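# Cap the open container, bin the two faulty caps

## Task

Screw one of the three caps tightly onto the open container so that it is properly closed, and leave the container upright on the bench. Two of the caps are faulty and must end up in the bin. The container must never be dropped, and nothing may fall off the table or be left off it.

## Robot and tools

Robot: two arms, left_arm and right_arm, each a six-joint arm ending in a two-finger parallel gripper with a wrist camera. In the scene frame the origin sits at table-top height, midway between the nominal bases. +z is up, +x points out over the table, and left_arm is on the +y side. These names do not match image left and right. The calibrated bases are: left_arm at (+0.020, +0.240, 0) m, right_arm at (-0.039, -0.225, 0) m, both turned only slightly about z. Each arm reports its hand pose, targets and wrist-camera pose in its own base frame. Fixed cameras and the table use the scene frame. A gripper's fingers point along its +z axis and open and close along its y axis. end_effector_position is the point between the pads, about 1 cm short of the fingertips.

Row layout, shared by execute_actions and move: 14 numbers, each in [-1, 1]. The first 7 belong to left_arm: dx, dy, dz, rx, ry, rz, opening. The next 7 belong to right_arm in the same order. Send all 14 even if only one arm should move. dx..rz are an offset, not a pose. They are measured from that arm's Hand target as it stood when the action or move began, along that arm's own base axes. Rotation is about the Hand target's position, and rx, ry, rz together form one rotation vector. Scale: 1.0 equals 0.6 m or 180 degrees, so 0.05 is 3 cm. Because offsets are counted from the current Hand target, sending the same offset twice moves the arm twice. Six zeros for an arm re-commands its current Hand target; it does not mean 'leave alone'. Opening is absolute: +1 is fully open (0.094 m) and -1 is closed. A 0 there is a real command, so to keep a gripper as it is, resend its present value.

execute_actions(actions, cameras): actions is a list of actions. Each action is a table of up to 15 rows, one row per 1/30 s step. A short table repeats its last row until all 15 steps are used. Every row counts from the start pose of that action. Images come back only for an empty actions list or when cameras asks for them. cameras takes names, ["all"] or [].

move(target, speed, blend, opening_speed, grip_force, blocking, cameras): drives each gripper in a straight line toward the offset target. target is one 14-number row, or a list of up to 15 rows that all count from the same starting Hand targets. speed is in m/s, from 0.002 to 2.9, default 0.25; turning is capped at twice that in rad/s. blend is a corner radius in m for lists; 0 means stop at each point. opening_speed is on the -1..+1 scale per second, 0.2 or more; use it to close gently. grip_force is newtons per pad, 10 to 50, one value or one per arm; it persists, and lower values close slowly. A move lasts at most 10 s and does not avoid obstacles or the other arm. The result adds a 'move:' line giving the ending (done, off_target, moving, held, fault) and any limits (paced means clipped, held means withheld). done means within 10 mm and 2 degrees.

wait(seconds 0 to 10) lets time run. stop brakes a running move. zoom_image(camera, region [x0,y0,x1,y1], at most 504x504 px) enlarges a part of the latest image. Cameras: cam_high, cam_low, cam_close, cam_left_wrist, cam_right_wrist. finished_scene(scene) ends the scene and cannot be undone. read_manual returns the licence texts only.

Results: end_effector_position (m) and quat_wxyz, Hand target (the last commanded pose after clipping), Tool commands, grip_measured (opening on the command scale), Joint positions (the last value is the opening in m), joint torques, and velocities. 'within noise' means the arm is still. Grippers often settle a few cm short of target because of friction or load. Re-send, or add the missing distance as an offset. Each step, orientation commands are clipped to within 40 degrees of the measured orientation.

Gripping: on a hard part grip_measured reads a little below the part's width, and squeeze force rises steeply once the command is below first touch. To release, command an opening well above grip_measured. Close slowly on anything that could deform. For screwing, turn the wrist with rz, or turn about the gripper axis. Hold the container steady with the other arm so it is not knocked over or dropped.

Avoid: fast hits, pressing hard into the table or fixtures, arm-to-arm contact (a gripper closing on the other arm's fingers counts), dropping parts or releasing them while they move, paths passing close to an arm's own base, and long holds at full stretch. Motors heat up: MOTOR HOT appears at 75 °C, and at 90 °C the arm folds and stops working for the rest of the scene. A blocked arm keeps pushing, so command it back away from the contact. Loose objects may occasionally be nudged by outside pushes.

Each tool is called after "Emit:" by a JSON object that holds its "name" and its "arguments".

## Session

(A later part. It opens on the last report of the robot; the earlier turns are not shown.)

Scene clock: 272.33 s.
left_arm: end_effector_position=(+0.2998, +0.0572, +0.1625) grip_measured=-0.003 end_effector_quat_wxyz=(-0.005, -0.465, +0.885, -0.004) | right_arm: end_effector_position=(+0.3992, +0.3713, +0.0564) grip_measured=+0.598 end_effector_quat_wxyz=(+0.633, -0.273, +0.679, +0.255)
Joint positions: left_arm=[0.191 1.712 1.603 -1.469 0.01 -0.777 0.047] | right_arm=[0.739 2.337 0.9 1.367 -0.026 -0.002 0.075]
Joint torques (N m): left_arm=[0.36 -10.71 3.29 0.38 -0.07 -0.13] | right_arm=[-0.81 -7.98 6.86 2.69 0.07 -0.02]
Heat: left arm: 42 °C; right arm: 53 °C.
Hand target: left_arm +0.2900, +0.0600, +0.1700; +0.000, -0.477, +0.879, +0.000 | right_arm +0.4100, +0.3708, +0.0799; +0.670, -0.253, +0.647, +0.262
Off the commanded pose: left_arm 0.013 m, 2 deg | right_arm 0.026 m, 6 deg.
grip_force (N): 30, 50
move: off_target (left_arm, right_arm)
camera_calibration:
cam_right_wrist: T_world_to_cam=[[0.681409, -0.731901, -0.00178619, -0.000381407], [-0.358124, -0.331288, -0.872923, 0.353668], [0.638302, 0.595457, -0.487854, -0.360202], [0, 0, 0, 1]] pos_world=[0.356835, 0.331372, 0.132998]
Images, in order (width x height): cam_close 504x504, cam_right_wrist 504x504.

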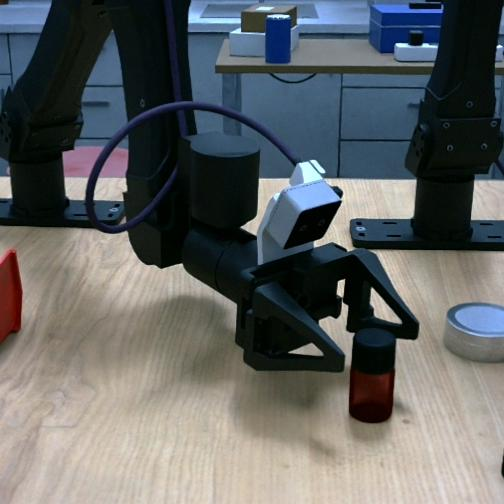

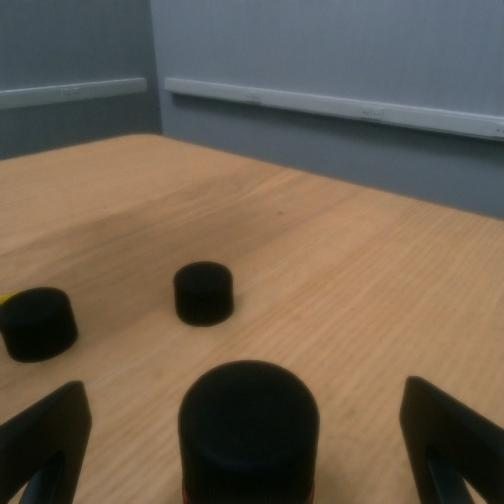

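Emit:
{"name": "move", "arguments": {"target": [0, 0, 0, 0, 0, 0, 0.0, 0.0, 0.0, -0.0517, 0, 0, 0, 0.6], "speed": 0.12, "cameras": ["cam_right_wrist"]}}

Scene clock: 273.43 s.
left_arm: end_effector_position=(+0.2998, +0.0572, +0.1625) grip_measured=-0.003 end_effector_quat_wxyz=(-0.005, -0.465, +0.885, -0.004) | right_arm: end_effector_position=(+0.4000, +0.3732, +0.0292) grip_measured=+0.598 end_effector_quat_wxyz=(+0.632, -0.269, +0.679, +0.259)
Joint positions: left_arm=[0.191 1.712 1.603 -1.469 0.01 -0.777 0.047] | right_arm=[0.74 2.449 0.935 1.447 -0.026 0.009 0.075]
Joint torques (N m): left_arm=[0.32 -10.69 3.28 0.38 -0.06 -0.12] | right_arm=[-0.57 -7.73 5.94 2.74 0.06 -0.02]
Heat: left arm: 42 °C; right arm: 53 °C.
Hand target: left_arm +0.2900, +0.0600, +0.1700; +0.000, -0.477, +0.879, +0.000 | right_arm +0.4100, +0.3708, +0.0489; +0.670, -0.253, +0.647, +0.262
Off the commanded pose: left_arm 0.013 m, 2 deg | right_arm 0.022 m, 6 deg.
grip_force (N): 30, 50
move: off_target (left_arm, right_arm)
camera_calibration:
cam_right_wrist: T_world_to_cam=[[0.681961, -0.731282, -0.0125331, 0.00023132], [-0.362412, -0.322985, -0.874264, 0.329514], [0.635286, 0.600756, -0.485288, -0.375998], [0, 0, 0, 1]] pos_world=[0.358128, 0.332481, 0.105618]
Images, in order (width x height): cam_right_wrist 504x504.

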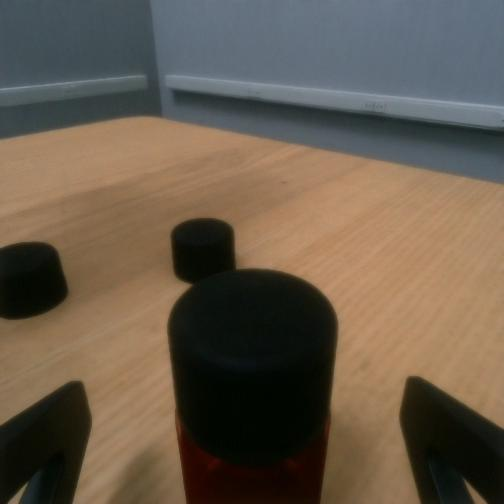

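Emit:
{"name": "move", "arguments": {"target": [[0, 0, 0, 0, 0, 0, 0.0, -0.0058, 0.006, 0.0, 0, 0, 0, 0.6], [0, 0, 0, 0, 0, 0, 0.0, -0.0058, 0.006, 0.0, 0, 0, 0, -0.42]], "opening_speed": 0.7, "speed": 0.05, "grip_force": [30, 35], "cameras": ["cam_right_wrist"]}}

Scene clock: 277.33 s.
left_arm: end_effector_position=(+0.2998, +0.0572, +0.1625) grip_measured=-0.003 end_effector_quat_wxyz=(-0.005, -0.465, +0.885, -0.004) | right_arm: end_effector_position=(+0.4000, +0.3732, +0.0292) grip_measured=-0.328 end_effector_quat_wxyz=(+0.632, -0.269, +0.679, +0.259)
Joint positions: left_arm=[0.191 1.712 1.603 -1.469 0.01 -0.777 0.047] | right_arm=[0.74 2.449 0.935 1.447 -0.026 0.009 0.032]
Joint torques (N m): left_arm=[0.36 -10.69 3.28 0.37 -0.07 -0.13] | right_arm=[0.47 -7.79 5.91 2.74 0.17 -0.04]
Heat: left arm: 42 °C; right arm: 55 °C.
Hand target: left_arm +0.2900, +0.0600, +0.1700; +0.000, -0.477, +0.879, +0.000 | right_arm +0.4066, +0.3744, +0.0489; +0.670, -0.253, +0.647, +0.262
Off the commanded pose: left_arm 0.013 m, 2 deg | right_arm 0.021 m, 6 deg.
grip_force (N): 30, 35
move: off_target (left_arm, right_arm); target 2's new opening was sent with right_arm's hand 0.021 m and 6 deg from that target
camera_calibration:
cam_right_wrist: T_world_to_cam=[[0.681961, -0.731282, -0.0125331, 0.00023132], [-0.362412, -0.322985, -0.874264, 0.329514], [0.635286, 0.600756, -0.485288, -0.375998], [0, 0, 0, 1]] pos_world=[0.358128, 0.332481, 0.105618]
Images, in order (width x height): cam_right_wrist 504x504.

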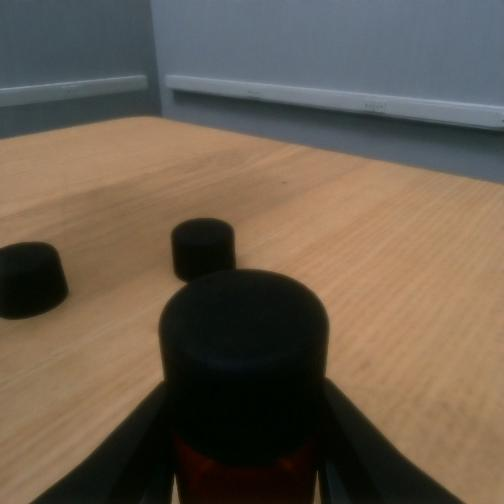

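Emit:
{"name": "move", "arguments": {"target": [[0.1258, -0.2583, -0.0833, 0, 0, 0, 0.0, 0, 0, 0, 0, 0, 0, -0.42], [0.12, -0.2812, -0.12, 0, 0, 0, 0.0, 0, 0, 0, 0, 0, 0, -0.42]], "speed": [0.25, 0.06], "cameras": ["cam_right_wrist", "cam_left_wrist"]}}

Scene clock: 281.53 s.
left_arm: end_effector_position=(+0.3591, -0.1098, +0.1068) grip_measured=-0.003 end_effector_quat_wxyz=(-0.001, -0.469, +0.883, -0.005) | right_arm: end_effector_position=(+0.4000, +0.3732, +0.0292) grip_measured=-0.328 end_effector_quat_wxyz=(+0.632, -0.269, +0.679, +0.259)
Joint positions: left_arm=[-0.295 1.968 1.709 -1.306 0.008 -1.271 0.047] | right_arm=[0.74 2.449 0.935 1.447 -0.026 0.009 0.032]
Joint torques (N m): left_arm=[-0.46 -8.92 3.45 0.74 -0.04 -0.14] | right_arm=[0.39 -7.99 5.85 2.76 0.21 -0.03]
Heat: left arm: 42 °C; right arm: 57 °C.
Hand target: left_arm +0.3620, -0.1087, +0.0980; +0.000, -0.477, +0.879, +0.000 | right_arm +0.4066, +0.3744, +0.0489; +0.670, -0.253, +0.647, +0.262
Off the commanded pose: left_arm 0.009 m, 1 deg | right_arm 0.021 m, 6 deg.
grip_force (N): 30, 35
move: off_target (right_arm)
camera_calibration:
cam_left_wrist: T_world_to_cam=[[0.83527, -0.549828, 0.00353692, -0.360465], [-0.49568, -0.750196, 0.437615, 0.0848723], [-0.23796, -0.36728, -0.899156, 0.225372], [0, 0, 0, 1]] pos_world=[0.396785, -0.0517484, 0.166778]
cam_right_wrist: T_world_to_cam=[[0.681961, -0.731282, -0.0125331, 0.00023132], [-0.362412, -0.322985, -0.874264, 0.329514], [0.635286, 0.600756, -0.485288, -0.375998], [0, 0, 0, 1]] pos_world=[0.358128, 0.332481, 0.105618]
Images, in order (width x height): cam_left_wrist 504x504, cam_right_wrist 504x504.

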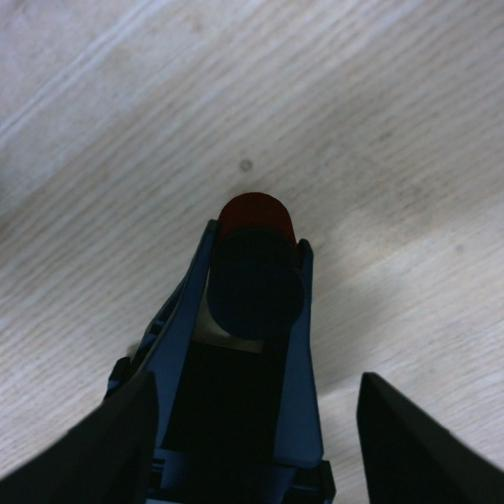

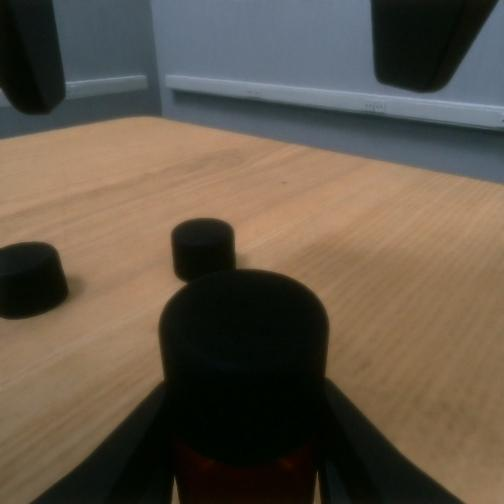

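Emit:
{"name": "move", "arguments": {"target": [[0.0008, 0, -0.0773, 0, 0, 0, 0.0, 0, 0, 0, 0, 0, 0, -0.42], [0.0008, 0, -0.0773, 0, 0, 0, -0.45, 0, 0, 0, 0, 0, 0, -0.42]], "speed": [0.08, 0.1], "opening_speed": 0.8, "cameras": ["cam_right_wrist", "cam_left_wrist"]}}

Emit:
{"name": "zoom_image", "arguments": {"camera": "cam_right_wrist", "region": [140, 240, 350, 504]}}

Scene clock: 284.53 s.
left_arm: end_effector_position=(+0.3601, -0.1101, +0.0593) grip_measured=-0.347 end_effector_quat_wxyz=(-0.002, -0.469, +0.883, -0.004) | right_arm: end_effector_position=(+0.4008, +0.3724, +0.0292) grip_measured=-0.328 end_effector_quat_wxyz=(+0.633, -0.268, +0.679, +0.258)
Joint positions: left_arm=[-0.295 1.996 1.559 -1.132 0.008 -1.271 0.031] | right_arm=[0.739 2.449 0.935 1.447 -0.025 0.009 0.032]
Joint torques (N m): left_arm=[-0.35 -9.28 3.49 0.74 -0.06 -0.13] | right_arm=[0.27 -7.92 6.15 2.74 0.13 0]
Heat: left arm: 42 °C; right arm: 58 °C.
Hand target: left_arm +0.3625, -0.1087, +0.0517; +0.000, -0.477, +0.879, +0.000 | right_arm +0.4066, +0.3744, +0.0489; +0.670, -0.253, +0.647, +0.262
Off the commanded pose: left_arm 0.008 m, 1 deg | right_arm 0.021 m, 6 deg.
grip_force (N): 30, 35
move: off_target (right_arm)
camera_calibration:
cam_left_wrist: T_world_to_cam=[[0.835231, -0.549899, 0.000578512, -0.361226], [-0.494443, -0.750538, 0.438428, 0.105392], [-0.240657, -0.366475, -0.898766, 0.183893], [0, 0, 0, 1]] pos_world=[0.398073, -0.0521449, 0.119279]
cam_right_wrist: T_world_to_cam=[[0.679717, -0.73337, -0.0123736, 0.000786374], [-0.363304, -0.321975, -0.874267, 0.329493], [0.637177, 0.59875, -0.485288, -0.375976], [0, 0, 0, 1]] pos_world=[0.358735, 0.33178, 0.105618]
Images, in order (width x height): cam_left_wrist 504x504, cam_right_wrist 504x504.

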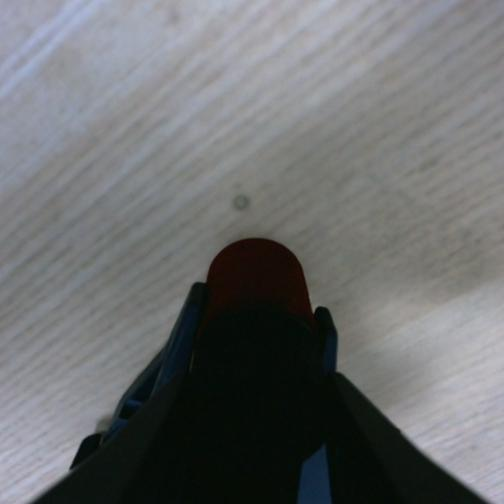

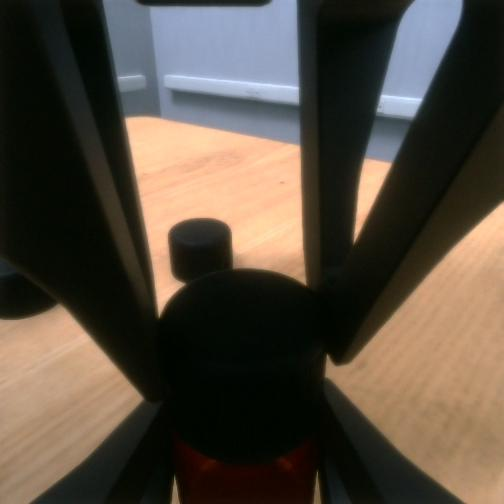

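Scaled by 1.909.

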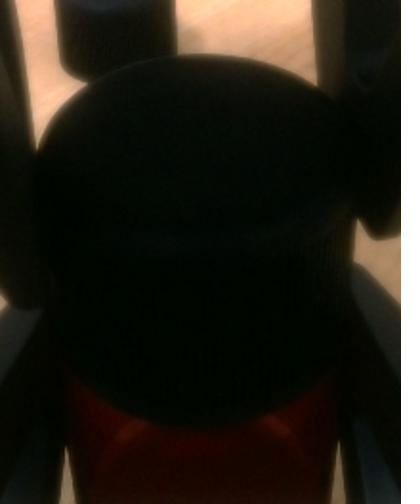

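Emit:
{"name": "move", "arguments": {"target": [0.0, 0.0, -0.0083, 0, 0, -0.1889, -0.45, 0, 0, 0, 0, 0, 0, -0.42], "speed": 0.3, "cameras": ["cam_right_wrist"]}}

Emit:
{"name": "zoom_image", "arguments": {"camera": "cam_right_wrist", "region": [140, 240, 350, 504]}}

Emit:
{"name": "move", "arguments": {"target": [[0, 0, 0.03, 0, 0, 0, -0.1, 0, 0, 0, 0, 0, 0, -0.42], [0, 0, 0.0367, 0, 0, 0.1889, -0.1, 0, 0, 0, 0, 0, 0, -0.42], [0, 0, 0.0333, 0, 0, 0.1889, -0.45, 0, 0, 0, 0, 0, 0, -0.42], [0, 0, 0.0, 0, 0, 0, -0.45, 0, 0, 0, 0, 0, 0, -0.42]], "speed": [0.3, 0.5, 0.3, 0.35], "opening_speed": 1.0, "cameras": ["cam_right_wrist"]}}

Emit:
{"name": "zoom_image", "arguments": {"camera": "cam_right_wrist", "region": [140, 240, 350, 504]}}

Scene clock: 286.87 s.
left_arm: end_effector_position=(+0.3597, -0.1099, +0.0589) grip_measured=-0.347 end_effector_quat_wxyz=(-0.002, -0.206, +0.978, -0.004) | right_arm: end_effector_position=(+0.4008, +0.3724, +0.0292) grip_measured=-0.328 end_effector_quat_wxyz=(+0.633, -0.268, +0.679, +0.258)
Joint positions: left_arm=[-0.295 1.996 1.557 -1.132 0.008 -0.711 0.031] | right_arm=[0.739 2.449 0.935 1.447 -0.025 0.009 0.032]
Joint torques (N m): left_arm=[-0.38 -8.98 2.62 0.89 -0.06 0.11] | right_arm=[0.44 -7.95 5.91 2.73 0.18 0]
Heat: left arm: 42 °C; right arm: 58 °C.
Hand target: left_arm +0.3625, -0.1087, +0.0467; +0.000, -0.199, +0.980, +0.000 | right_arm +0.4066, +0.3744, +0.0489; +0.670, -0.253, +0.647, +0.262
Off the commanded pose: left_arm 0.013 m, 1 deg | right_arm 0.021 m, 6 deg.
grip_force (N): 30, 35
move: off_target (left_arm, right_arm)
camera_calibration:
cam_right_wrist: T_world_to_cam=[[0.679717, -0.73337, -0.0123736, 0.000786374], [-0.363304, -0.321975, -0.874267, 0.329493], [0.637177, 0.59875, -0.485288, -0.375976], [0, 0, 0, 1]] pos_world=[0.358735, 0.33178, 0.105618]
Images, in order (width x height): cam_right_wrist 504x504.

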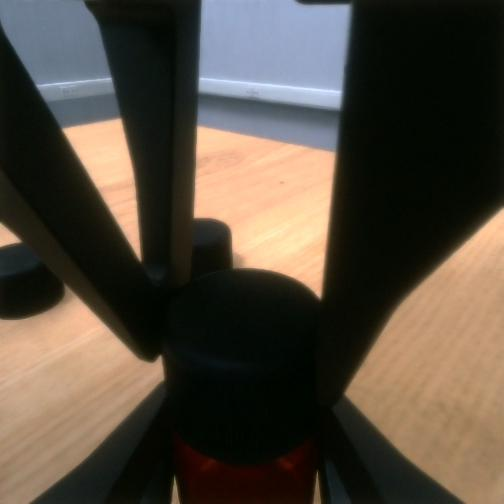

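Scaled by 1.909.

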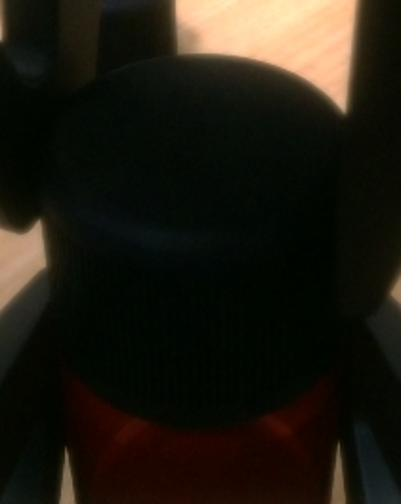

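Scene clock: 292.83 s.
left_arm: end_effector_position=(+0.3574, -0.1087, +0.0597) grip_measured=-0.347 end_effector_quat_wxyz=(-0.006, -0.208, +0.978, -0.001) | right_arm: end_effector_position=(+0.3996, +0.3736, +0.0292) grip_measured=-0.328 end_effector_quat_wxyz=(+0.632, -0.269, +0.679, +0.259)
Joint positions: left_arm=[-0.294 1.996 1.56 -1.145 0.008 -0.713 0.031] | right_arm=[0.742 2.449 0.935 1.447 -0.025 0.009 0.032]
Joint torques (N m): left_arm=[-0.34 -9.01 2.43 0.99 -0.07 0.14] | right_arm=[0.12 -7.86 5.85 2.77 0.17 -0.04]
Heat: left arm: 42 °C; right arm: 60 °C.
Hand target: left_arm +0.3625, -0.1087, +0.0467; +0.000, -0.199, +0.980, +0.000 | right_arm +0.4066, +0.3744, +0.0489; +0.670, -0.253, +0.647, +0.262
Off the commanded pose: left_arm 0.014 m, 1 deg | right_arm 0.021 m, 6 deg.
grip_force (N): 30, 35
move: off_target (left_arm, right_arm)
camera_calibration:
cam_right_wrist: T_world_to_cam=[[0.681968, -0.731277, -0.0123764, 0.000775784], [-0.362292, -0.323066, -0.874284, 0.329485], [0.635346, 0.600718, -0.485257, -0.375997], [0, 0, 0, 1]] pos_world=[0.357728, 0.332881, 0.105618]
Images, in order (width x height): cam_right_wrist 504x504.

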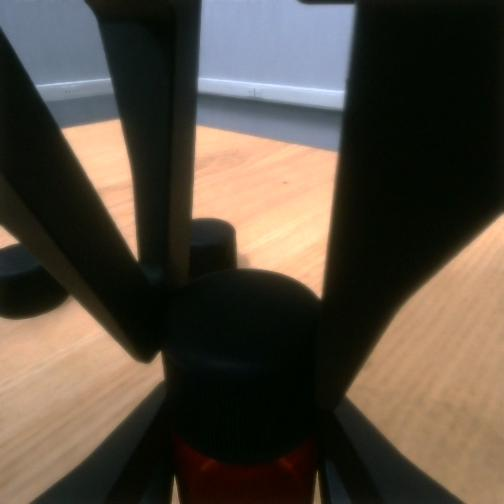

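Scaled by 1.909.

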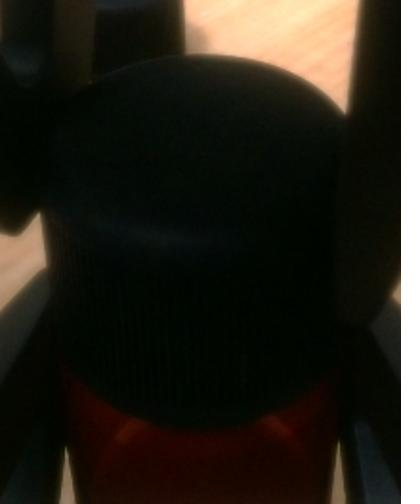

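Emit:
{"name": "move", "arguments": {"target": [[0, 0, 0.03, 0, 0, 0, -0.1, 0, 0, 0, 0, 0, 0, -0.42], [0, 0, 0.0367, 0, 0, 0.1889, -0.1, 0, 0, 0, 0, 0, 0, -0.42], [0, 0, 0.0333, 0, 0, 0.1889, -0.45, 0, 0, 0, 0, 0, 0, -0.42], [0, 0, 0.0, 0, 0, 0, -0.45, 0, 0, 0, 0, 0, 0, -0.42]], "speed": [0.3, 0.6, 0.3, 0.4], "opening_speed": 1.2}}

Emit:
{"name": "move", "arguments": {"target": [[0, 0, 0.03, 0, 0, 0, -0.1, 0, 0, 0, 0, 0, 0, -0.42], [0, 0, 0.0367, 0, 0, 0.1889, -0.1, 0, 0, 0, 0, 0, 0, -0.42], [0, 0, 0.0333, 0, 0, 0.1889, -0.45, 0, 0, 0, 0, 0, 0, -0.42], [0, 0, 0.0, 0, 0, 0, -0.45, 0, 0, 0, 0, 0, 0, -0.42]], "speed": [0.3, 0.6, 0.3, 0.4], "opening_speed": 1.2, "cameras": ["cam_right_wrist"]}}

Emit:
{"name": "zoom_image", "arguments": {"camera": "cam_right_wrist", "region": [140, 240, 350, 504]}}

Scene clock: 299.70 s.
left_arm: end_effector_position=(+0.3568, -0.1091, +0.0592) grip_measured=-0.347 end_effector_quat_wxyz=(-0.008, -0.207, +0.978, -0.001) | right_arm: end_effector_position=(+0.3991, +0.3742, +0.0292) grip_measured=-0.328 end_effector_quat_wxyz=(+0.632, -0.270, +0.679, +0.259)
Joint positions: left_arm=[-0.295 1.997 1.56 -1.147 0.008 -0.713 0.031] | right_arm=[0.743 2.449 0.935 1.447 -0.025 0.009 0.032]
Joint torques (N m): left_arm=[-0.34 -9.07 2.4 0.98 -0.05 0.11] | right_arm=[0.13 -8.06 6.04 2.82 0.2 -0.05]
Heat: left arm: 43 °C; right arm: 61 °C.
Hand target: left_arm +0.3625, -0.1087, +0.0467; +0.000, -0.199, +0.980, +0.000 | right_arm +0.4066, +0.3744, +0.0489; +0.670, -0.253, +0.647, +0.262
Off the commanded pose: left_arm 0.014 m, 1 deg | right_arm 0.021 m, 6 deg.
grip_force (N): 30, 35
move: off_target (left_arm, right_arm)

Scene clock: 306.13 s.
left_arm: end_effector_position=(+0.3571, -0.1092, +0.0586) grip_measured=-0.346 end_effector_quat_wxyz=(-0.008, -0.207, +0.978, -0.001) | right_arm: end_effector_position=(+0.3991, +0.3742, +0.0292) grip_measured=-0.328 end_effector_quat_wxyz=(+0.632, -0.270, +0.679, +0.259)
Joint positions: left_arm=[-0.295 1.999 1.56 -1.145 0.008 -0.713 0.031] | right_arm=[0.743 2.449 0.935 1.447 -0.025 0.009 0.032]
Joint torques (N m): left_arm=[-0.31 -9.18 2.4 0.99 -0.05 0.11] | right_arm=[0.2 -7.71 5.94 2.82 0.24 -0.06]
Heat: left arm: 43 °C; right arm: 62 °C.
Hand target: left_arm +0.3625, -0.1087, +0.0467; +0.000, -0.199, +0.980, +0.000 | right_arm +0.4066, +0.3744, +0.0489; +0.670, -0.253, +0.647, +0.262
Off the commanded pose: left_arm 0.013 m, 1 deg | right_arm 0.021 m, 6 deg.
grip_force (N): 30, 35
move: off_target (left_arm, right_arm)
camera_calibration:
cam_right_wrist: T_world_to_cam=[[0.683101, -0.730219, -0.0123436, 0.000796536], [-0.361802, -0.323678, -0.874261, 0.329523], [0.634407, 0.601675, -0.4853, -0.376017], [0, 0, 0, 1]] pos_world=[0.357225, 0.333481, 0.105618]
Images, in order (width x height): cam_right_wrist 504x504.

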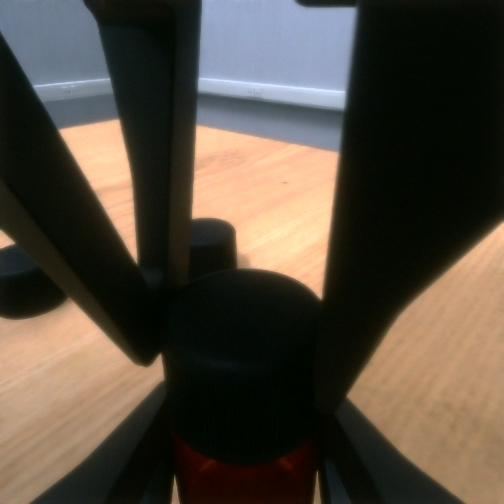

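Scaled by 1.909.

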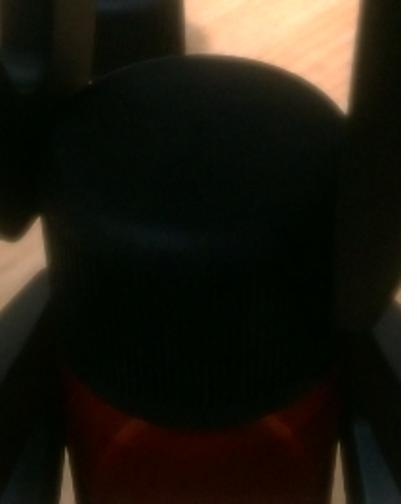

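Emit:
{"name": "move", "arguments": {"target": [[0, 0, 0.03, 0, 0, 0, -0.1, 0, 0, 0, 0, 0, 0, -0.42], [0, 0, 0.0367, 0, 0, 0.1889, -0.1, 0, 0, 0, 0, 0, 0, -0.42], [0, 0, 0.0333, 0, 0, 0.1889, -0.45, 0, 0, 0, 0, 0, 0, -0.42], [0, 0, 0.0, 0, 0, 0, -0.45, 0, 0, 0, 0, 0, 0, -0.42]], "speed": [0.3, 0.6, 0.3, 0.4], "opening_speed": 1.2}}

Emit:
{"name": "move", "arguments": {"target": [[0, 0, 0.03, 0, 0, 0, -0.1, 0, 0, 0, 0, 0, 0, -0.42], [0, 0, 0.0367, 0, 0, 0.1889, -0.1, 0, 0, 0, 0, 0, 0, -0.42], [0, 0, 0.0333, 0, 0, 0.1889, -0.45, 0, 0, 0, 0, 0, 0, -0.42], [0, 0, 0.0, 0, 0, 0, -0.45, 0, 0, 0, 0, 0, 0, -0.42]], "speed": [0.3, 0.6, 0.3, 0.4], "opening_speed": 1.2, "cameras": ["cam_right_wrist"]}}

Emit:
{"name": "zoom_image", "arguments": {"camera": "cam_right_wrist", "region": [140, 240, 350, 504]}}

Scene clock: 313.43 s.
left_arm: end_effector_position=(+0.3571, -0.1092, +0.0586) grip_measured=-0.346 end_effector_quat_wxyz=(-0.008, -0.207, +0.978, -0.001) | right_arm: end_effector_position=(+0.3991, +0.3742, +0.0292) grip_measured=-0.328 end_effector_quat_wxyz=(+0.632, -0.270, +0.679, +0.259)
Joint positions: left_arm=[-0.295 1.999 1.56 -1.145 0.008 -0.713 0.031] | right_arm=[0.743 2.449 0.935 1.447 -0.025 0.009 0.032]
Joint torques (N m): left_arm=[-0.35 -9.24 2.41 0.98 -0.07 0.11] | right_arm=[0.18 -7.72 5.97 2.77 0.15 -0.02]
Heat: left arm: 43 °C; right arm: 63 °C.
Hand target: left_arm +0.3625, -0.1087, +0.0467; +0.000, -0.199, +0.980, +0.000 | right_arm +0.4066, +0.3744, +0.0489; +0.670, -0.253, +0.647, +0.262
Off the commanded pose: left_arm 0.013 m, 1 deg | right_arm 0.021 m, 6 deg.
grip_force (N): 30, 35
move: off_target (left_arm, right_arm)

Scene clock: 320.33 s.
left_arm: end_effector_position=(+0.3569, -0.1085, +0.0586) grip_measured=-0.345 end_effector_quat_wxyz=(-0.008, -0.208, +0.978, +0.000) | right_arm: end_effector_position=(+0.3991, +0.3742, +0.0292) grip_measured=-0.328 end_effector_quat_wxyz=(+0.632, -0.270, +0.679, +0.259)
Joint positions: left_arm=[-0.294 1.999 1.56 -1.147 0.008 -0.713 0.031] | right_arm=[0.743 2.449 0.935 1.447 -0.025 0.009 0.032]
Joint torques (N m): left_arm=[-0.35 -9.26 2.41 0.99 -0.07 0.1] | right_arm=[0.2 -7.87 5.96 2.75 0.16 -0.03]
Heat: left arm: 42 °C; right arm: 63 °C.
Hand target: left_arm +0.3625, -0.1087, +0.0467; +0.000, -0.199, +0.980, +0.000 | right_arm +0.4066, +0.3744, +0.0489; +0.670, -0.253, +0.647, +0.262
Off the commanded pose: left_arm 0.013 m, 1 deg | right_arm 0.021 m, 6 deg.
grip_force (N): 30, 35
move: off_target (left_arm, right_arm)
camera_calibration:
cam_right_wrist: T_world_to_cam=[[0.683101, -0.730219, -0.0123436, 0.000796536], [-0.361802, -0.323678, -0.874261, 0.329523], [0.634407, 0.601675, -0.4853, -0.376017], [0, 0, 0, 1]] pos_world=[0.357225, 0.333481, 0.105618]
Images, in order (width x height): cam_right_wrist 504x504.

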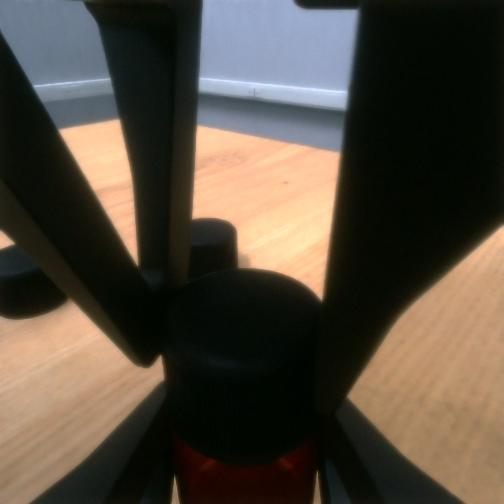

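Scaled by 1.909.

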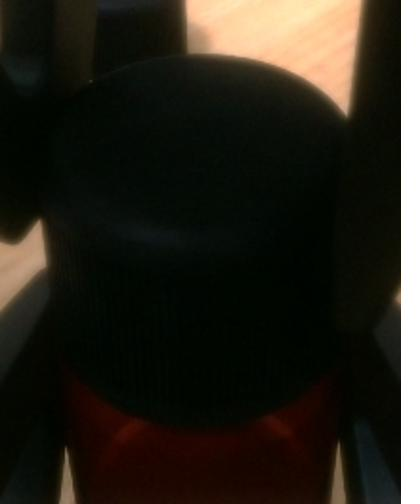

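Emit:
{"name": "move", "arguments": {"target": [[0, 0, 0.03, 0, 0, 0, -0.1, 0, 0, 0, 0, 0, 0, -0.42], [0, 0, 0.0367, 0, 0, 0.1889, -0.1, 0, 0, 0, 0, 0, 0, -0.42], [0, 0, 0.0333, 0, 0, 0.1889, -0.45, 0, 0, 0, 0, 0, 0, -0.42], [0, 0, -0.005, 0, 0, 0, -0.45, 0, 0, 0, 0, 0, 0, -0.42]], "speed": [0.3, 0.6, 0.3, 0.4], "opening_speed": 1.2}}

Emit:
{"name": "move", "arguments": {"target": [[0, 0, 0.0333, 0, 0, 0, -0.1, 0, 0, 0, 0, 0, 0, -0.42], [0, 0, 0.0417, 0, 0, 0.1889, -0.1, 0, 0, 0, 0, 0, 0, -0.42], [0, 0, 0.0383, 0, 0, 0.1889, -0.45, 0, 0, 0, 0, 0, 0, -0.42], [0, 0, 0.0, 0, 0, 0, -0.45, 0, 0, 0, 0, 0, 0, -0.42]], "speed": [0.3, 0.6, 0.3, 0.4], "opening_speed": 1.2, "cameras": ["cam_right_wrist"]}}

Emit:
{"name": "zoom_image", "arguments": {"camera": "cam_right_wrist", "region": [140, 240, 350, 504]}}

Scene clock: 327.67 s.
left_arm: end_effector_position=(+0.3567, -0.1084, +0.0577) grip_measured=-0.346 end_effector_quat_wxyz=(-0.009, -0.209, +0.978, +0.000) | right_arm: end_effector_position=(+0.3993, +0.3740, +0.0292) grip_measured=-0.328 end_effector_quat_wxyz=(+0.632, -0.270, +0.679, +0.259)
Joint positions: left_arm=[-0.294 2 1.559 -1.145 0.008 -0.714 0.031] | right_arm=[0.743 2.449 0.935 1.447 -0.023 0.009 0.032]
Joint torques (N m): left_arm=[-0.36 -9.11 1.91 1.07 -0.06 0.14] | right_arm=[0.25 -7.9 5.94 2.74 0.18 -0.05]
Heat: left arm: 42 °C; right arm: 64 °C.
Hand target: left_arm +0.3625, -0.1087, +0.0437; +0.000, -0.199, +0.980, +0.000 | right_arm +0.4066, +0.3744, +0.0489; +0.670, -0.253, +0.647, +0.262
Off the commanded pose: left_arm 0.015 m, 2 deg | right_arm 0.021 m, 6 deg.
grip_force (N): 30, 35
move: off_target (left_arm, right_arm)

Scene clock: 335.40 s.
left_arm: end_effector_position=(+0.3566, -0.1084, +0.0571) grip_measured=-0.345 end_effector_quat_wxyz=(-0.010, -0.209, +0.978, +0.001) | right_arm: end_effector_position=(+0.3993, +0.3740, +0.0292) grip_measured=-0.328 end_effector_quat_wxyz=(+0.632, -0.270, +0.679, +0.259)
Joint positions: left_arm=[-0.294 2.002 1.559 -1.145 0.008 -0.714 0.031] | right_arm=[0.743 2.449 0.935 1.447 -0.023 0.009 0.032]
Joint torques (N m): left_arm=[-0.38 -9.21 1.92 1.07 -0.06 0.13] | right_arm=[0.16 -7.92 6 2.8 0.15 -0.01]
Heat: left arm: 42 °C; right arm: 64 °C.
Hand target: left_arm +0.3625, -0.1087, +0.0437; +0.000, -0.199, +0.980, +0.000 | right_arm +0.4066, +0.3744, +0.0489; +0.670, -0.253, +0.647, +0.262
Off the commanded pose: left_arm 0.015 m, 2 deg | right_arm 0.021 m, 6 deg.
grip_force (N): 30, 35
move: off_target (left_arm, right_arm)
camera_calibration:
cam_right_wrist: T_world_to_cam=[[0.681973, -0.731275, -0.0122174, 0.00132182], [-0.362216, -0.323189, -0.87427, 0.329481], [0.635384, 0.600654, -0.485285, -0.375972], [0, 0, 0, 1]] pos_world=[0.357329, 0.33328, 0.105618]
Images, in order (width x height): cam_right_wrist 504x504.

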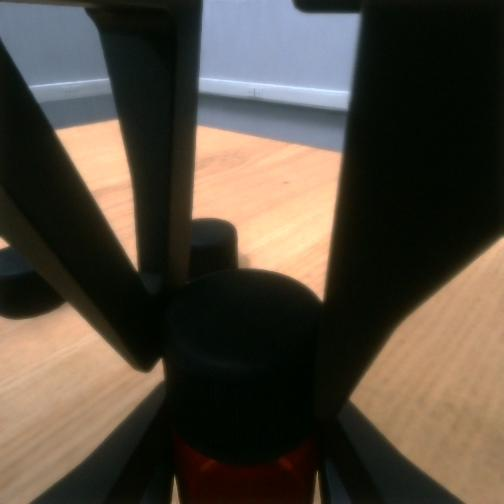

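Scaled by 1.909.

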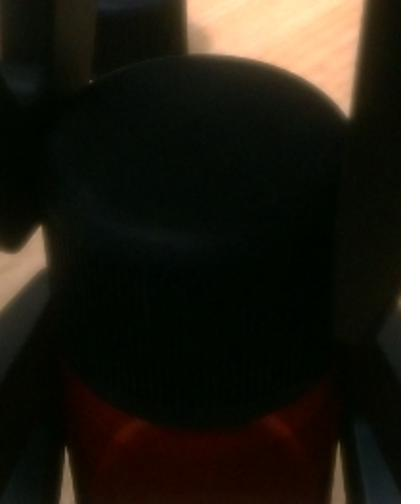

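Emit:
{"name": "move", "arguments": {"target": [[0, 0, 0.0333, 0, 0, 0, -0.1, 0, 0, 0, 0, 0, 0, -0.42], [0, 0, 0.0417, 0, 0, 0.1889, -0.1, 0, 0, 0, 0, 0, 0, -0.42], [0, 0, 0.0383, 0, 0, 0.1889, -0.45, 0, 0, 0, 0, 0, 0, -0.42], [0, 0, 0.0, 0, 0, 0, -0.45, 0, 0, 0, 0, 0, 0, -0.42]], "speed": [0.3, 0.6, 0.3, 0.4], "opening_speed": 1.2}}

Emit:
{"name": "move", "arguments": {"target": [[0, 0, 0.0333, 0, 0, 0, -0.1, 0, 0, 0, 0, 0, 0, -0.42], [0, 0, 0.0417, 0, 0, 0.1889, -0.1, 0, 0, 0, 0, 0, 0, -0.42], [0, 0, 0.0383, 0, 0, 0.1889, -0.45, 0, 0, 0, 0, 0, 0, -0.42], [0, 0, 0.0, 0, 0, 0, -0.45, 0, 0, 0, 0, 0, 0, -0.42]], "speed": [0.3, 0.6, 0.3, 0.4], "opening_speed": 1.2, "cameras": ["cam_right_wrist"]}}

Emit:
{"name": "zoom_image", "arguments": {"camera": "cam_right_wrist", "region": [140, 240, 350, 504]}}

Scene clock: 342.27 s.
left_arm: end_effector_position=(+0.3564, -0.1089, +0.0566) grip_measured=-0.345 end_effector_quat_wxyz=(-0.010, -0.208, +0.978, +0.001) | right_arm: end_effector_position=(+0.3993, +0.3740, +0.0292) grip_measured=-0.328 end_effector_quat_wxyz=(+0.632, -0.270, +0.679, +0.259)
Joint positions: left_arm=[-0.295 2.003 1.559 -1.145 0.008 -0.714 0.031] | right_arm=[0.743 2.449 0.935 1.447 -0.023 0.009 0.032]
Joint torques (N m): left_arm=[-0.38 -9.31 1.95 1.08 -0.06 0.12] | right_arm=[0.2 -7.83 5.72 2.78 0.14 -0.02]
Heat: left arm: 42 °C; right arm: 65 °C.
Hand target: left_arm +0.3625, -0.1087, +0.0437; +0.000, -0.199, +0.980, +0.000 | right_arm +0.4066, +0.3744, +0.0489; +0.670, -0.253, +0.647, +0.262
Off the commanded pose: left_arm 0.014 m, 2 deg | right_arm 0.021 m, 6 deg.
grip_force (N): 30, 35
move: off_target (left_arm, right_arm); target 3's new opening was sent with left_arm's hand 0.011 m and 2 deg from that target

Scene clock: 349.43 s.
left_arm: end_effector_position=(+0.3564, -0.1089, +0.0566) grip_measured=-0.345 end_effector_quat_wxyz=(-0.010, -0.208, +0.978, +0.001) | right_arm: end_effector_position=(+0.3993, +0.3740, +0.0292) grip_measured=-0.328 end_effector_quat_wxyz=(+0.632, -0.270, +0.679, +0.259)
Joint positions: left_arm=[-0.295 2.003 1.559 -1.145 0.008 -0.714 0.031] | right_arm=[0.743 2.449 0.935 1.447 -0.023 0.009 0.032]
Joint torques (N m): left_arm=[-0.32 -9.39 1.95 1.06 -0.06 0.12] | right_arm=[0.12 -7.92 5.96 2.74 0.12 -0.05]
Heat: left arm: 43 °C; right arm: 65 °C.
Hand target: left_arm +0.3625, -0.1087, +0.0437; +0.000, -0.199, +0.980, +0.000 | right_arm +0.4066, +0.3744, +0.0489; +0.670, -0.253, +0.647, +0.262
Off the commanded pose: left_arm 0.014 m, 2 deg | right_arm 0.021 m, 6 deg.
grip_force (N): 30, 35
move: off_target (left_arm, right_arm); target 3's new opening was sent with left_arm's hand 0.011 m and 2 deg from that target
camera_calibration:
cam_right_wrist: T_world_to_cam=[[0.681973, -0.731275, -0.0122174, 0.00132182], [-0.362216, -0.323189, -0.87427, 0.329481], [0.635384, 0.600654, -0.485285, -0.375972], [0, 0, 0, 1]] pos_world=[0.357329, 0.33328, 0.105618]
Images, in order (width x height): cam_right_wrist 504x504.

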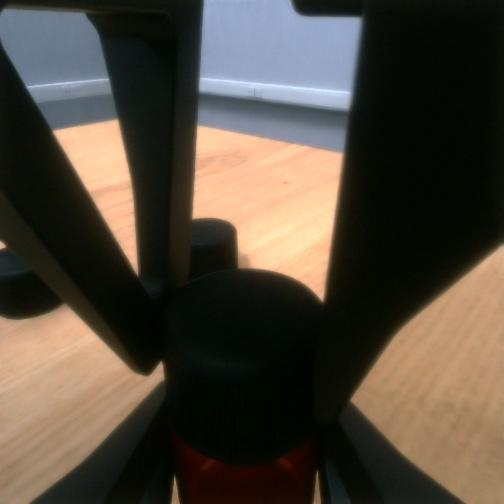

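Scaled by 1.909.

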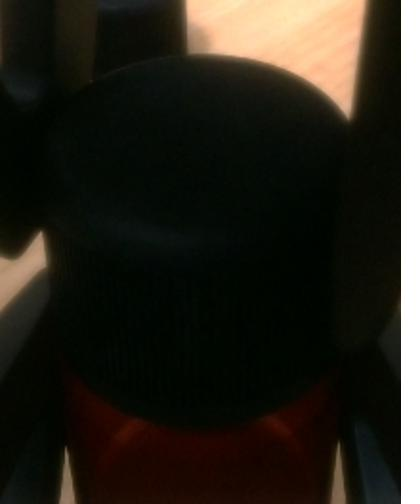

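Emit:
{"name": "move", "arguments": {"target": [[0, 0, 0.1083, 0, 0, 0, -0.45, 0, 0, 0, 0, 0, 0, -0.42], [0.1, 0.19, 0.0917, 0, 0, 0, -0.45, 0, 0, 0, 0, 0, 0, -0.42], [0.205, 0.235, 0.025, 0, 0, 0, -0.45, 0, 0, 0, 0, 0, 0, -0.42], [0.205, 0.235, -0.0367, 0, 0, 0, -0.45, 0, 0, 0, 0, 0, 0, -0.42]], "speed": [0.08, 0.25, 0.25, 0.1], "blend": [0.01, 0.03, 0.02, 0], "cameras": ["cam_right_wrist", "cam_left_wrist", "cam_close"]}}

Scene clock: 353.53 s.
left_arm: end_effector_position=(+0.4830, +0.0288, +0.0314) grip_measured=-0.345 end_effector_quat_wxyz=(-0.001, -0.204, +0.979, -0.004) | right_arm: end_effector_position=(+0.4004, +0.3728, +0.0292) grip_measured=-0.328 end_effector_quat_wxyz=(+0.633, -0.268, +0.679, +0.258)
Joint positions: left_arm=[0.061 2.503 2.287 -1.356 0.008 -0.351 0.031] | right_arm=[0.74 2.449 0.935 1.447 -0.023 0.009 0.032]
Joint torques (N m): left_arm=[0.4 -13.38 3.44 0.77 -0.06 0.08] | right_arm=[0.09 -7.88 5.96 2.76 0.17 -0.04]
Heat: left arm: 43 °C; right arm: 66 °C.
Hand target: left_arm +0.4855, +0.0323, +0.0217; +0.000, -0.199, +0.980, +0.000 | right_arm +0.4066, +0.3744, +0.0489; +0.670, -0.253, +0.647, +0.262
Off the commanded pose: left_arm 0.011 m, 1 deg | right_arm 0.021 m, 6 deg.
grip_force (N): 30, 35
move: off_target (left_arm, right_arm); blend cut to 0.0185 m at target 3
camera_calibration:
cam_left_wrist: T_world_to_cam=[[0.411557, -0.911377, 0.00361278, -0.172499], [-0.821244, -0.369131, 0.435087, 0.4295], [-0.395194, -0.18203, -0.900381, 0.308668], [0, 0, 0, 1]] pos_world=[0.545702, 0.0575167, 0.0916723]
cam_right_wrist: T_world_to_cam=[[0.679725, -0.733365, -0.0122171, 0.0013307], [-0.363185, -0.322056, -0.874286, 0.329463], [0.637237, 0.598711, -0.485257, -0.375972], [0, 0, 0, 1]] pos_world=[0.358335, 0.33218, 0.105618]
Images, in order (width x height): cam_close 504x504, cam_left_wrist 504x504, cam_right_wrist 504x504.

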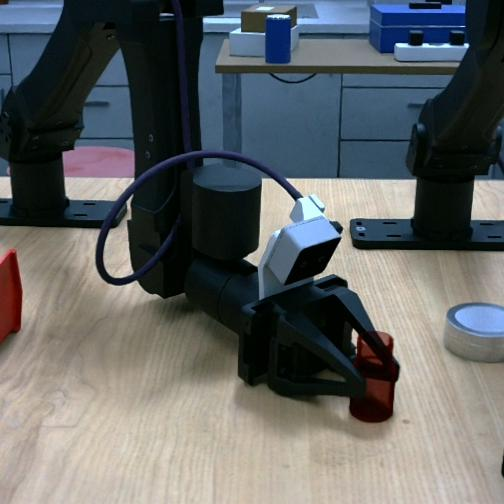

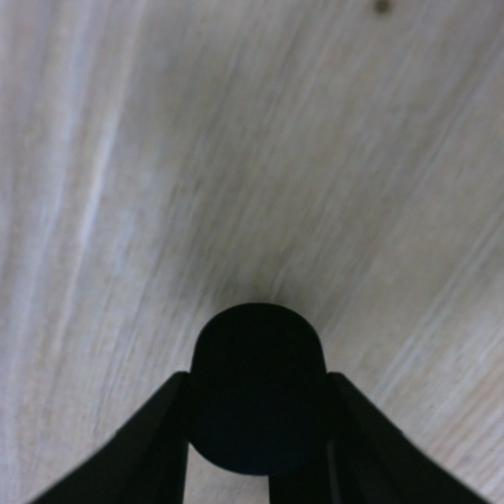

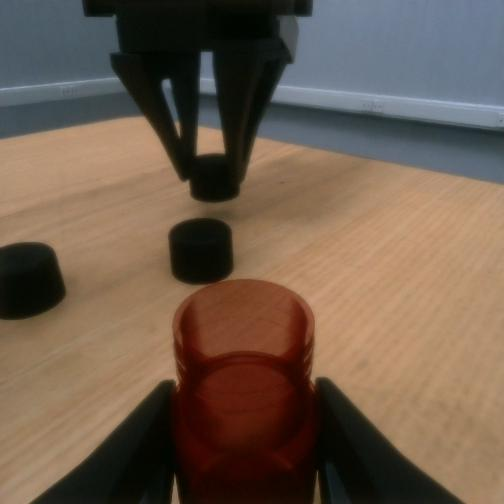

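Emit:
{"name": "move", "arguments": {"target": [0, 0, -0.0217, 0, 0, 0, -0.45, 0, 0, 0, 0, 0, 0, -0.42], "speed": 0.06}}

Emit:
{"name": "move", "arguments": {"target": [0, 0, -0.0067, 0, 0, 0, -0.45, 0, 0, 0, 0, 0, 0, -0.42], "speed": 0.04}}

Scene clock: 355.33 s.
left_arm: end_effector_position=(+0.4835, +0.0266, +0.0194) grip_measured=-0.345 end_effector_quat_wxyz=(+0.000, -0.202, +0.979, -0.004) | right_arm: end_effector_position=(+0.4004, +0.3728, +0.0292) grip_measured=-0.328 end_effector_quat_wxyz=(+0.633, -0.268, +0.679, +0.258)
Joint positions: left_arm=[0.056 2.503 2.24 -1.306 0.008 -0.351 0.031] | right_arm=[0.74 2.449 0.935 1.447 -0.023 0.009 0.032]
Joint torques (N m): left_arm=[0.49 -13.26 3.43 0.77 -0.06 0.08] | right_arm=[0.23 -7.8 5.75 2.76 0.15 -0.05]
Heat: left arm: 44 °C; right arm: 66 °C.
Hand target: left_arm +0.4855, +0.0323, +0.0086; +0.000, -0.199, +0.980, +0.000 | right_arm +0.4066, +0.3744, +0.0489; +0.670, -0.253, +0.647, +0.262
Off the commanded pose: left_arm 0.012 m, 1 deg | right_arm 0.021 m, 6 deg.
grip_force (N): 30, 35
move: off_target (left_arm, right_arm)

Scene clock: 356.33 s.
left_arm: end_effector_position=(+0.4834, +0.0266, +0.0164) grip_measured=-0.345 end_effector_quat_wxyz=(+0.000, -0.202, +0.979, -0.004) | right_arm: end_effector_position=(+0.4004, +0.3728, +0.0292) grip_measured=-0.328 end_effector_quat_wxyz=(+0.633, -0.268, +0.679, +0.258)
Joint positions: left_arm=[0.056 2.503 2.228 -1.294 0.008 -0.351 0.031] | right_arm=[0.74 2.449 0.935 1.447 -0.023 0.009 0.032]
Joint torques (N m): left_arm=[0.36 -13.16 3.36 0.82 -0.05 0.07] | right_arm=[0.29 -7.91 6.08 2.79 0.14 0]
Heat: left arm: 44 °C; right arm: 66 °C.
Hand target: left_arm +0.4855, +0.0323, +0.0046; +0.000, -0.199, +0.980, +0.000 | right_arm +0.4066, +0.3744, +0.0489; +0.670, -0.253, +0.647, +0.262
Off the commanded pose: left_arm 0.013 m, 1 deg | right_arm 0.021 m, 6 deg.
grip_force (N): 30, 35
move: off_target (left_arm, right_arm)

Emit:
{"name": "move", "arguments": {"target": [0, 0, -0.005, 0, 0, 0, -0.45, 0, 0, 0, 0, 0, 0, -0.42], "speed": 0.04}}

Emit:
{"name": "move", "arguments": {"target": [0, 0, -0.0033, 0, 0, 0, -0.45, 0, 0, 0, 0, 0, 0, -0.42], "speed": 0.04}}

Scene clock: 357.43 s.
left_arm: end_effector_position=(+0.4830, +0.0261, +0.0156) grip_measured=-0.345 end_effector_quat_wxyz=(-0.001, -0.201, +0.980, -0.003) | right_arm: end_effector_position=(+0.4004, +0.3728, +0.0292) grip_measured=-0.328 end_effector_quat_wxyz=(+0.633, -0.268, +0.679, +0.258)
Joint positions: left_arm=[0.054 2.503 2.225 -1.293 0.007 -0.351 0.031] | right_arm=[0.74 2.449 0.935 1.447 -0.023 0.009 0.032]
Joint torques (N m): left_arm=[0.38 -13.07 2.8 0.88 -0.07 0.07] | right_arm=[0.27 -7.98 6.2 2.76 0.17 -0.02]
Heat: left arm: 44 °C; right arm: 66 °C.
Hand target: left_arm +0.4855, +0.0323, +0.0016; +0.000, -0.199, +0.980, +0.000 | right_arm +0.4066, +0.3744, +0.0489; +0.670, -0.253, +0.647, +0.262
Off the commanded pose: left_arm 0.015 m, 0 deg | right_arm 0.021 m, 6 deg.
grip_force (N): 30, 35
move: off_target (left_arm, right_arm)

Scene clock: 358.43 s.
left_arm: end_effector_position=(+0.4830, +0.0261, +0.0152) grip_measured=-0.345 end_effector_quat_wxyz=(-0.001, -0.201, +0.980, -0.003) | right_arm: end_effector_position=(+0.4004, +0.3728, +0.0292) grip_measured=-0.328 end_effector_quat_wxyz=(+0.633, -0.268, +0.679, +0.258)
Joint positions: left_arm=[0.054 2.503 2.223 -1.291 0.007 -0.351 0.031] | right_arm=[0.74 2.449 0.935 1.447 -0.023 0.009 0.032]
Joint torques (N m): left_arm=[0.38 -13 2.43 0.92 -0.05 0.08] | right_arm=[0.2 -8.01 5.93 2.81 0.19 -0.01]
Heat: left arm: 44 °C; right arm: 66 °C.
Hand target: left_arm +0.4855, +0.0323, -0.0004; +0.000, -0.199, +0.980, +0.000 | right_arm +0.4066, +0.3744, +0.0489; +0.670, -0.253, +0.647, +0.262
Off the commanded pose: left_arm 0.017 m, 0 deg | right_arm 0.021 m, 6 deg.
grip_force (N): 30, 35
move: off_target (left_arm, right_arm)

Emit:
{"name": "move", "arguments": {"target": [[0, 0, 0.01, 0, 0, 0, -0.1, 0, 0, 0, 0, 0, 0, -0.42], [0, 0, 0.1167, 0, 0, 0, -0.1, 0, 0, 0, 0, 0, 0, -0.42], [-0.0817, -0.075, 0.1333, 0, 0, 0.17, 0.1, 0, 0, 0, 0, 0, 0, -0.42]], "speed": [0.04, 0.15, 0.2], "blend": [0, 0.01, 0], "opening_speed": 0.8, "cameras": ["cam_left_wrist", "cam_right_wrist"]}}

Scene clock: 363.33 s.
left_arm: end_effector_position=(+0.4318, -0.0134, +0.0617) grip_measured=+0.097 end_effector_quat_wxyz=(-0.029, -0.443, +0.896, +0.011) | right_arm: end_effector_position=(+0.4004, +0.3728, +0.0292) grip_measured=-0.328 end_effector_quat_wxyz=(+0.633, -0.268, +0.679, +0.258)
Joint positions: left_arm=[-0.03 2.296 2.039 -1.374 0.008 -0.949 0.052] | right_arm=[0.74 2.449 0.935 1.447 -0.023 0.009 0.032]
Joint torques (N m): left_arm=[-0.64 -17.36 3.22 0.62 -0.06 -0.13] | right_arm=[0.27 -7.87 6.09 2.78 0.18 -0.06]
Heat: left arm: 46 °C; right arm: 66 °C.
Hand target: left_arm +0.4365, -0.0127, +0.0796; +0.000, -0.450, +0.893, +0.000 | right_arm +0.4066, +0.3744, +0.0489; +0.670, -0.253, +0.647, +0.262
Off the commanded pose: left_arm 0.019 m, 4 deg | right_arm 0.021 m, 6 deg.
grip_force (N): 30, 35
move: off_target (left_arm, right_arm); target 3's new opening was sent with left_arm's hand 0.019 m and 4 deg from that target
camera_calibration:
cam_left_wrist: T_world_to_cam=[[0.801274, -0.596299, -0.0488514, -0.35082], [-0.508948, -0.722261, 0.468306, 0.217062], [-0.314534, -0.350379, -0.882215, 0.269814], [0, 0, 0, 1]] pos_world=[0.476442, 0.0421186, 0.119244]
cam_right_wrist: T_world_to_cam=[[0.679725, -0.733365, -0.0122171, 0.0013307], [-0.363185, -0.322056, -0.874286, 0.329463], [0.637237, 0.598711, -0.485257, -0.375972], [0, 0, 0, 1]] pos_world=[0.358335, 0.33218, 0.105618]
Images, in order (width x height): cam_left_wrist 504x504, cam_right_wrist 504x504.

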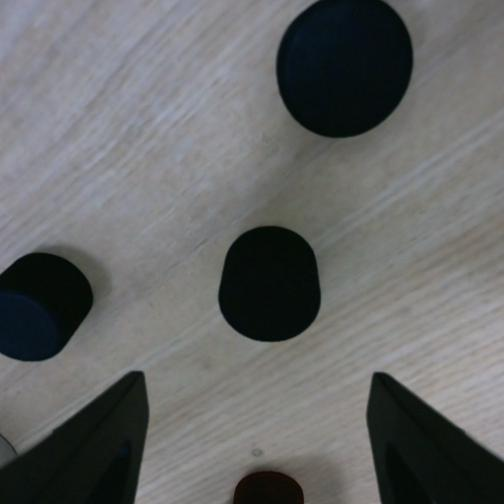

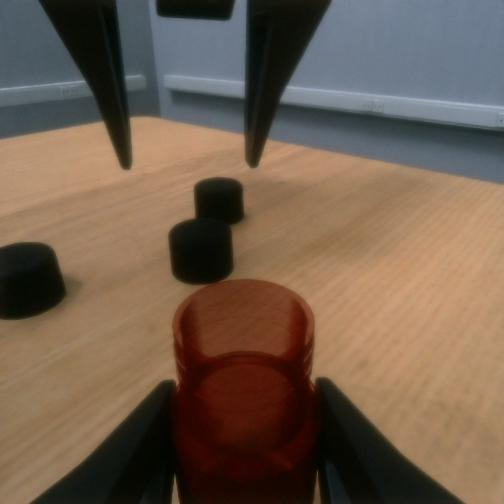

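Emit:
{"name": "move", "arguments": {"target": [-0.0008, -0.0017, -0.1217, 0, 0, 0, 0.1, 0, 0, 0, 0, 0, 0, -0.42], "speed": 0.12, "cameras": ["cam_left_wrist"]}}

Scene clock: 366.43 s.
left_arm: end_effector_position=(+0.4264, -0.0126, +0.0081) grip_measured=+0.097 end_effector_quat_wxyz=(-0.023, -0.446, +0.895, +0.008) | right_arm: end_effector_position=(+0.4004, +0.3728, +0.0292) grip_measured=-0.328 end_effector_quat_wxyz=(+0.633, -0.268, +0.679, +0.258)
Joint positions: left_arm=[-0.028 2.289 1.812 -1.142 0.008 -0.952 0.052] | right_arm=[0.74 2.449 0.935 1.447 -0.023 0.009 0.032]
Joint torques (N m): left_arm=[-0.84 -13.53 2.77 0.97 -0.05 -0.13] | right_arm=[0.06 -7.9 5.86 2.71 0.14 -0.04]
Heat: left arm: 47 °C; right arm: 66 °C.
Hand target: left_arm +0.4360, -0.0137, +0.0066; +0.000, -0.450, +0.893, +0.000 | right_arm +0.4066, +0.3744, +0.0489; +0.670, -0.253, +0.647, +0.262
Off the commanded pose: left_arm 0.010 m, 3 deg | right_arm 0.021 m, 6 deg.
grip_force (N): 30, 35
move: off_target (left_arm, right_arm)
camera_calibration:
cam_left_wrist: T_world_to_cam=[[0.804545, -0.592615, -0.0389279, -0.350091], [-0.511313, -0.724528, 0.462188, 0.241039], [-0.302104, -0.351946, -0.885927, 0.215777], [0, 0, 0, 1]] pos_world=[0.470097, 0.0431123, 0.0661292]
Images, in order (width x height): cam_left_wrist 504x504.

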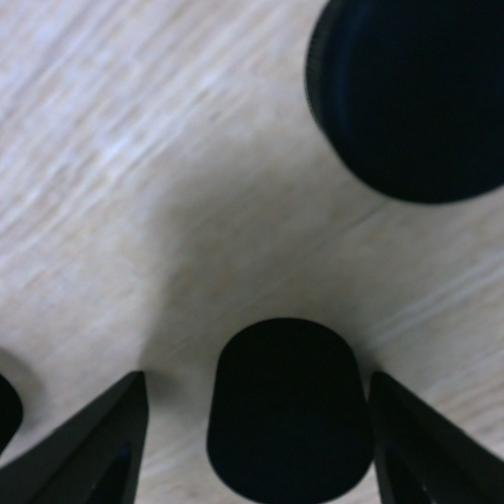

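Emit:
{"name": "move", "arguments": {"target": [[0, 0, 0.0917, 0, 0, 0, 0.1, 0, 0, 0, 0, 0, 0, -0.42], [0.01, -0.01, 0.075, 0, 0, 0, 0.1, 0, 0, 0, 0, 0, 0, -0.42]], "speed": [0.12, 0.08], "cameras": ["cam_left_wrist"]}}

Scene clock: 368.77 s.
left_arm: end_effector_position=(+0.4317, -0.0201, +0.0389) grip_measured=+0.097 end_effector_quat_wxyz=(-0.021, -0.444, +0.896, +0.007) | right_arm: end_effector_position=(+0.4004, +0.3728, +0.0292) grip_measured=-0.328 end_effector_quat_wxyz=(+0.633, -0.268, +0.679, +0.258)
Joint positions: left_arm=[-0.045 2.284 1.928 -1.259 0.008 -0.964 0.052] | right_arm=[0.74 2.449 0.935 1.447 -0.023 0.009 0.032]
Joint torques (N m): left_arm=[-0.75 -13.71 6.86 0.45 -0.06 -0.14] | right_arm=[0.28 -7.83 5.93 2.78 0.15 -0.03]
Heat: left arm: 47 °C; right arm: 66 °C.
Hand target: left_arm +0.4420, -0.0197, +0.0516; +0.000, -0.450, +0.893, +0.000 | right_arm +0.4066, +0.3744, +0.0489; +0.670, -0.253, +0.647, +0.262
Off the commanded pose: left_arm 0.016 m, 3 deg | right_arm 0.021 m, 6 deg.
grip_force (N): 30, 35
move: off_target (left_arm, right_arm)
camera_calibration:
cam_left_wrist: T_world_to_cam=[[0.80199, -0.596281, -0.0355024, -0.356641], [-0.516716, -0.722341, 0.459595, 0.226624], [-0.299693, -0.350246, -0.887419, 0.241194], [0, 0, 0, 1]] pos_world=[0.475407, 0.0355192, 0.0972232]
Images, in order (width x height): cam_left_wrist 504x504.

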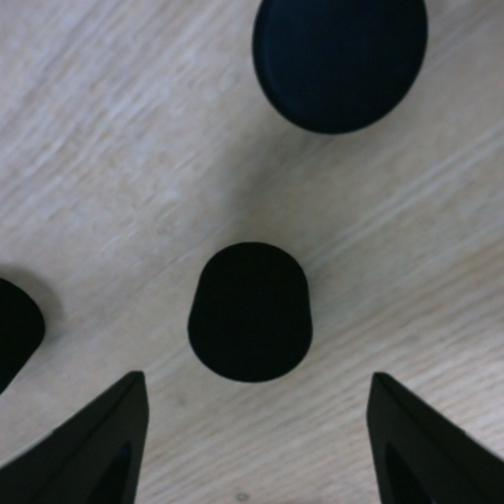

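Emit:
{"name": "move", "arguments": {"target": [[0.0, 0.012, -0.01, 0, 0, 0, 0.1, 0, 0, 0, 0, 0, 0, -0.42], [-0.0033, 0.012, -0.0683, 0, 0, 0, 0.1, 0, 0, 0, 0, 0, 0, -0.42]], "speed": [0.08, 0.08], "cameras": ["cam_left_wrist"]}}

Scene clock: 373.73 s.
left_arm: end_effector_position=(+0.4373, -0.0203, +0.0165) grip_measured=+0.097 end_effector_quat_wxyz=(-0.005, -0.444, +0.896, -0.002) | right_arm: end_effector_position=(+0.4004, +0.3728, +0.0292) grip_measured=-0.328 end_effector_quat_wxyz=(+0.633, -0.268, +0.679, +0.258)
Joint positions: left_arm=[-0.045 2.284 1.839 -1.133 0.008 -0.964 0.052] | right_arm=[0.74 2.449 0.935 1.447 -0.023 0.009 0.032]
Joint torques (N m): left_arm=[0.81 -12.3 3.37 0.75 -0.06 0.01] | right_arm=[0.17 -8.27 5.96 2.73 0.13 -0.02]
Heat: left arm: 48 °C; right arm: 67 °C.
Hand target: left_arm +0.4400, -0.0125, +0.0106; +0.000, -0.450, +0.893, +0.000 | right_arm +0.4066, +0.3744, +0.0489; +0.670, -0.253, +0.647, +0.262
Off the commanded pose: left_arm 0.010 m, 1 deg | right_arm 0.021 m, 6 deg.
grip_force (N): 30, 35
move: off_target (right_arm)
camera_calibration:
cam_left_wrist: T_world_to_cam=[[0.802722, -0.596333, -0.00497921, -0.362945], [-0.533308, -0.721571, 0.441496, 0.247176], [-0.266871, -0.351743, -0.89725, 0.208659], [0, 0, 0, 1]] pos_world=[0.47885, 0.0353126, 0.0762848]
Images, in order (width x height): cam_left_wrist 504x504.

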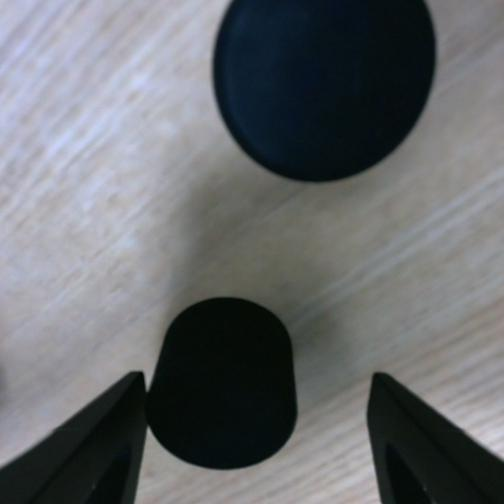

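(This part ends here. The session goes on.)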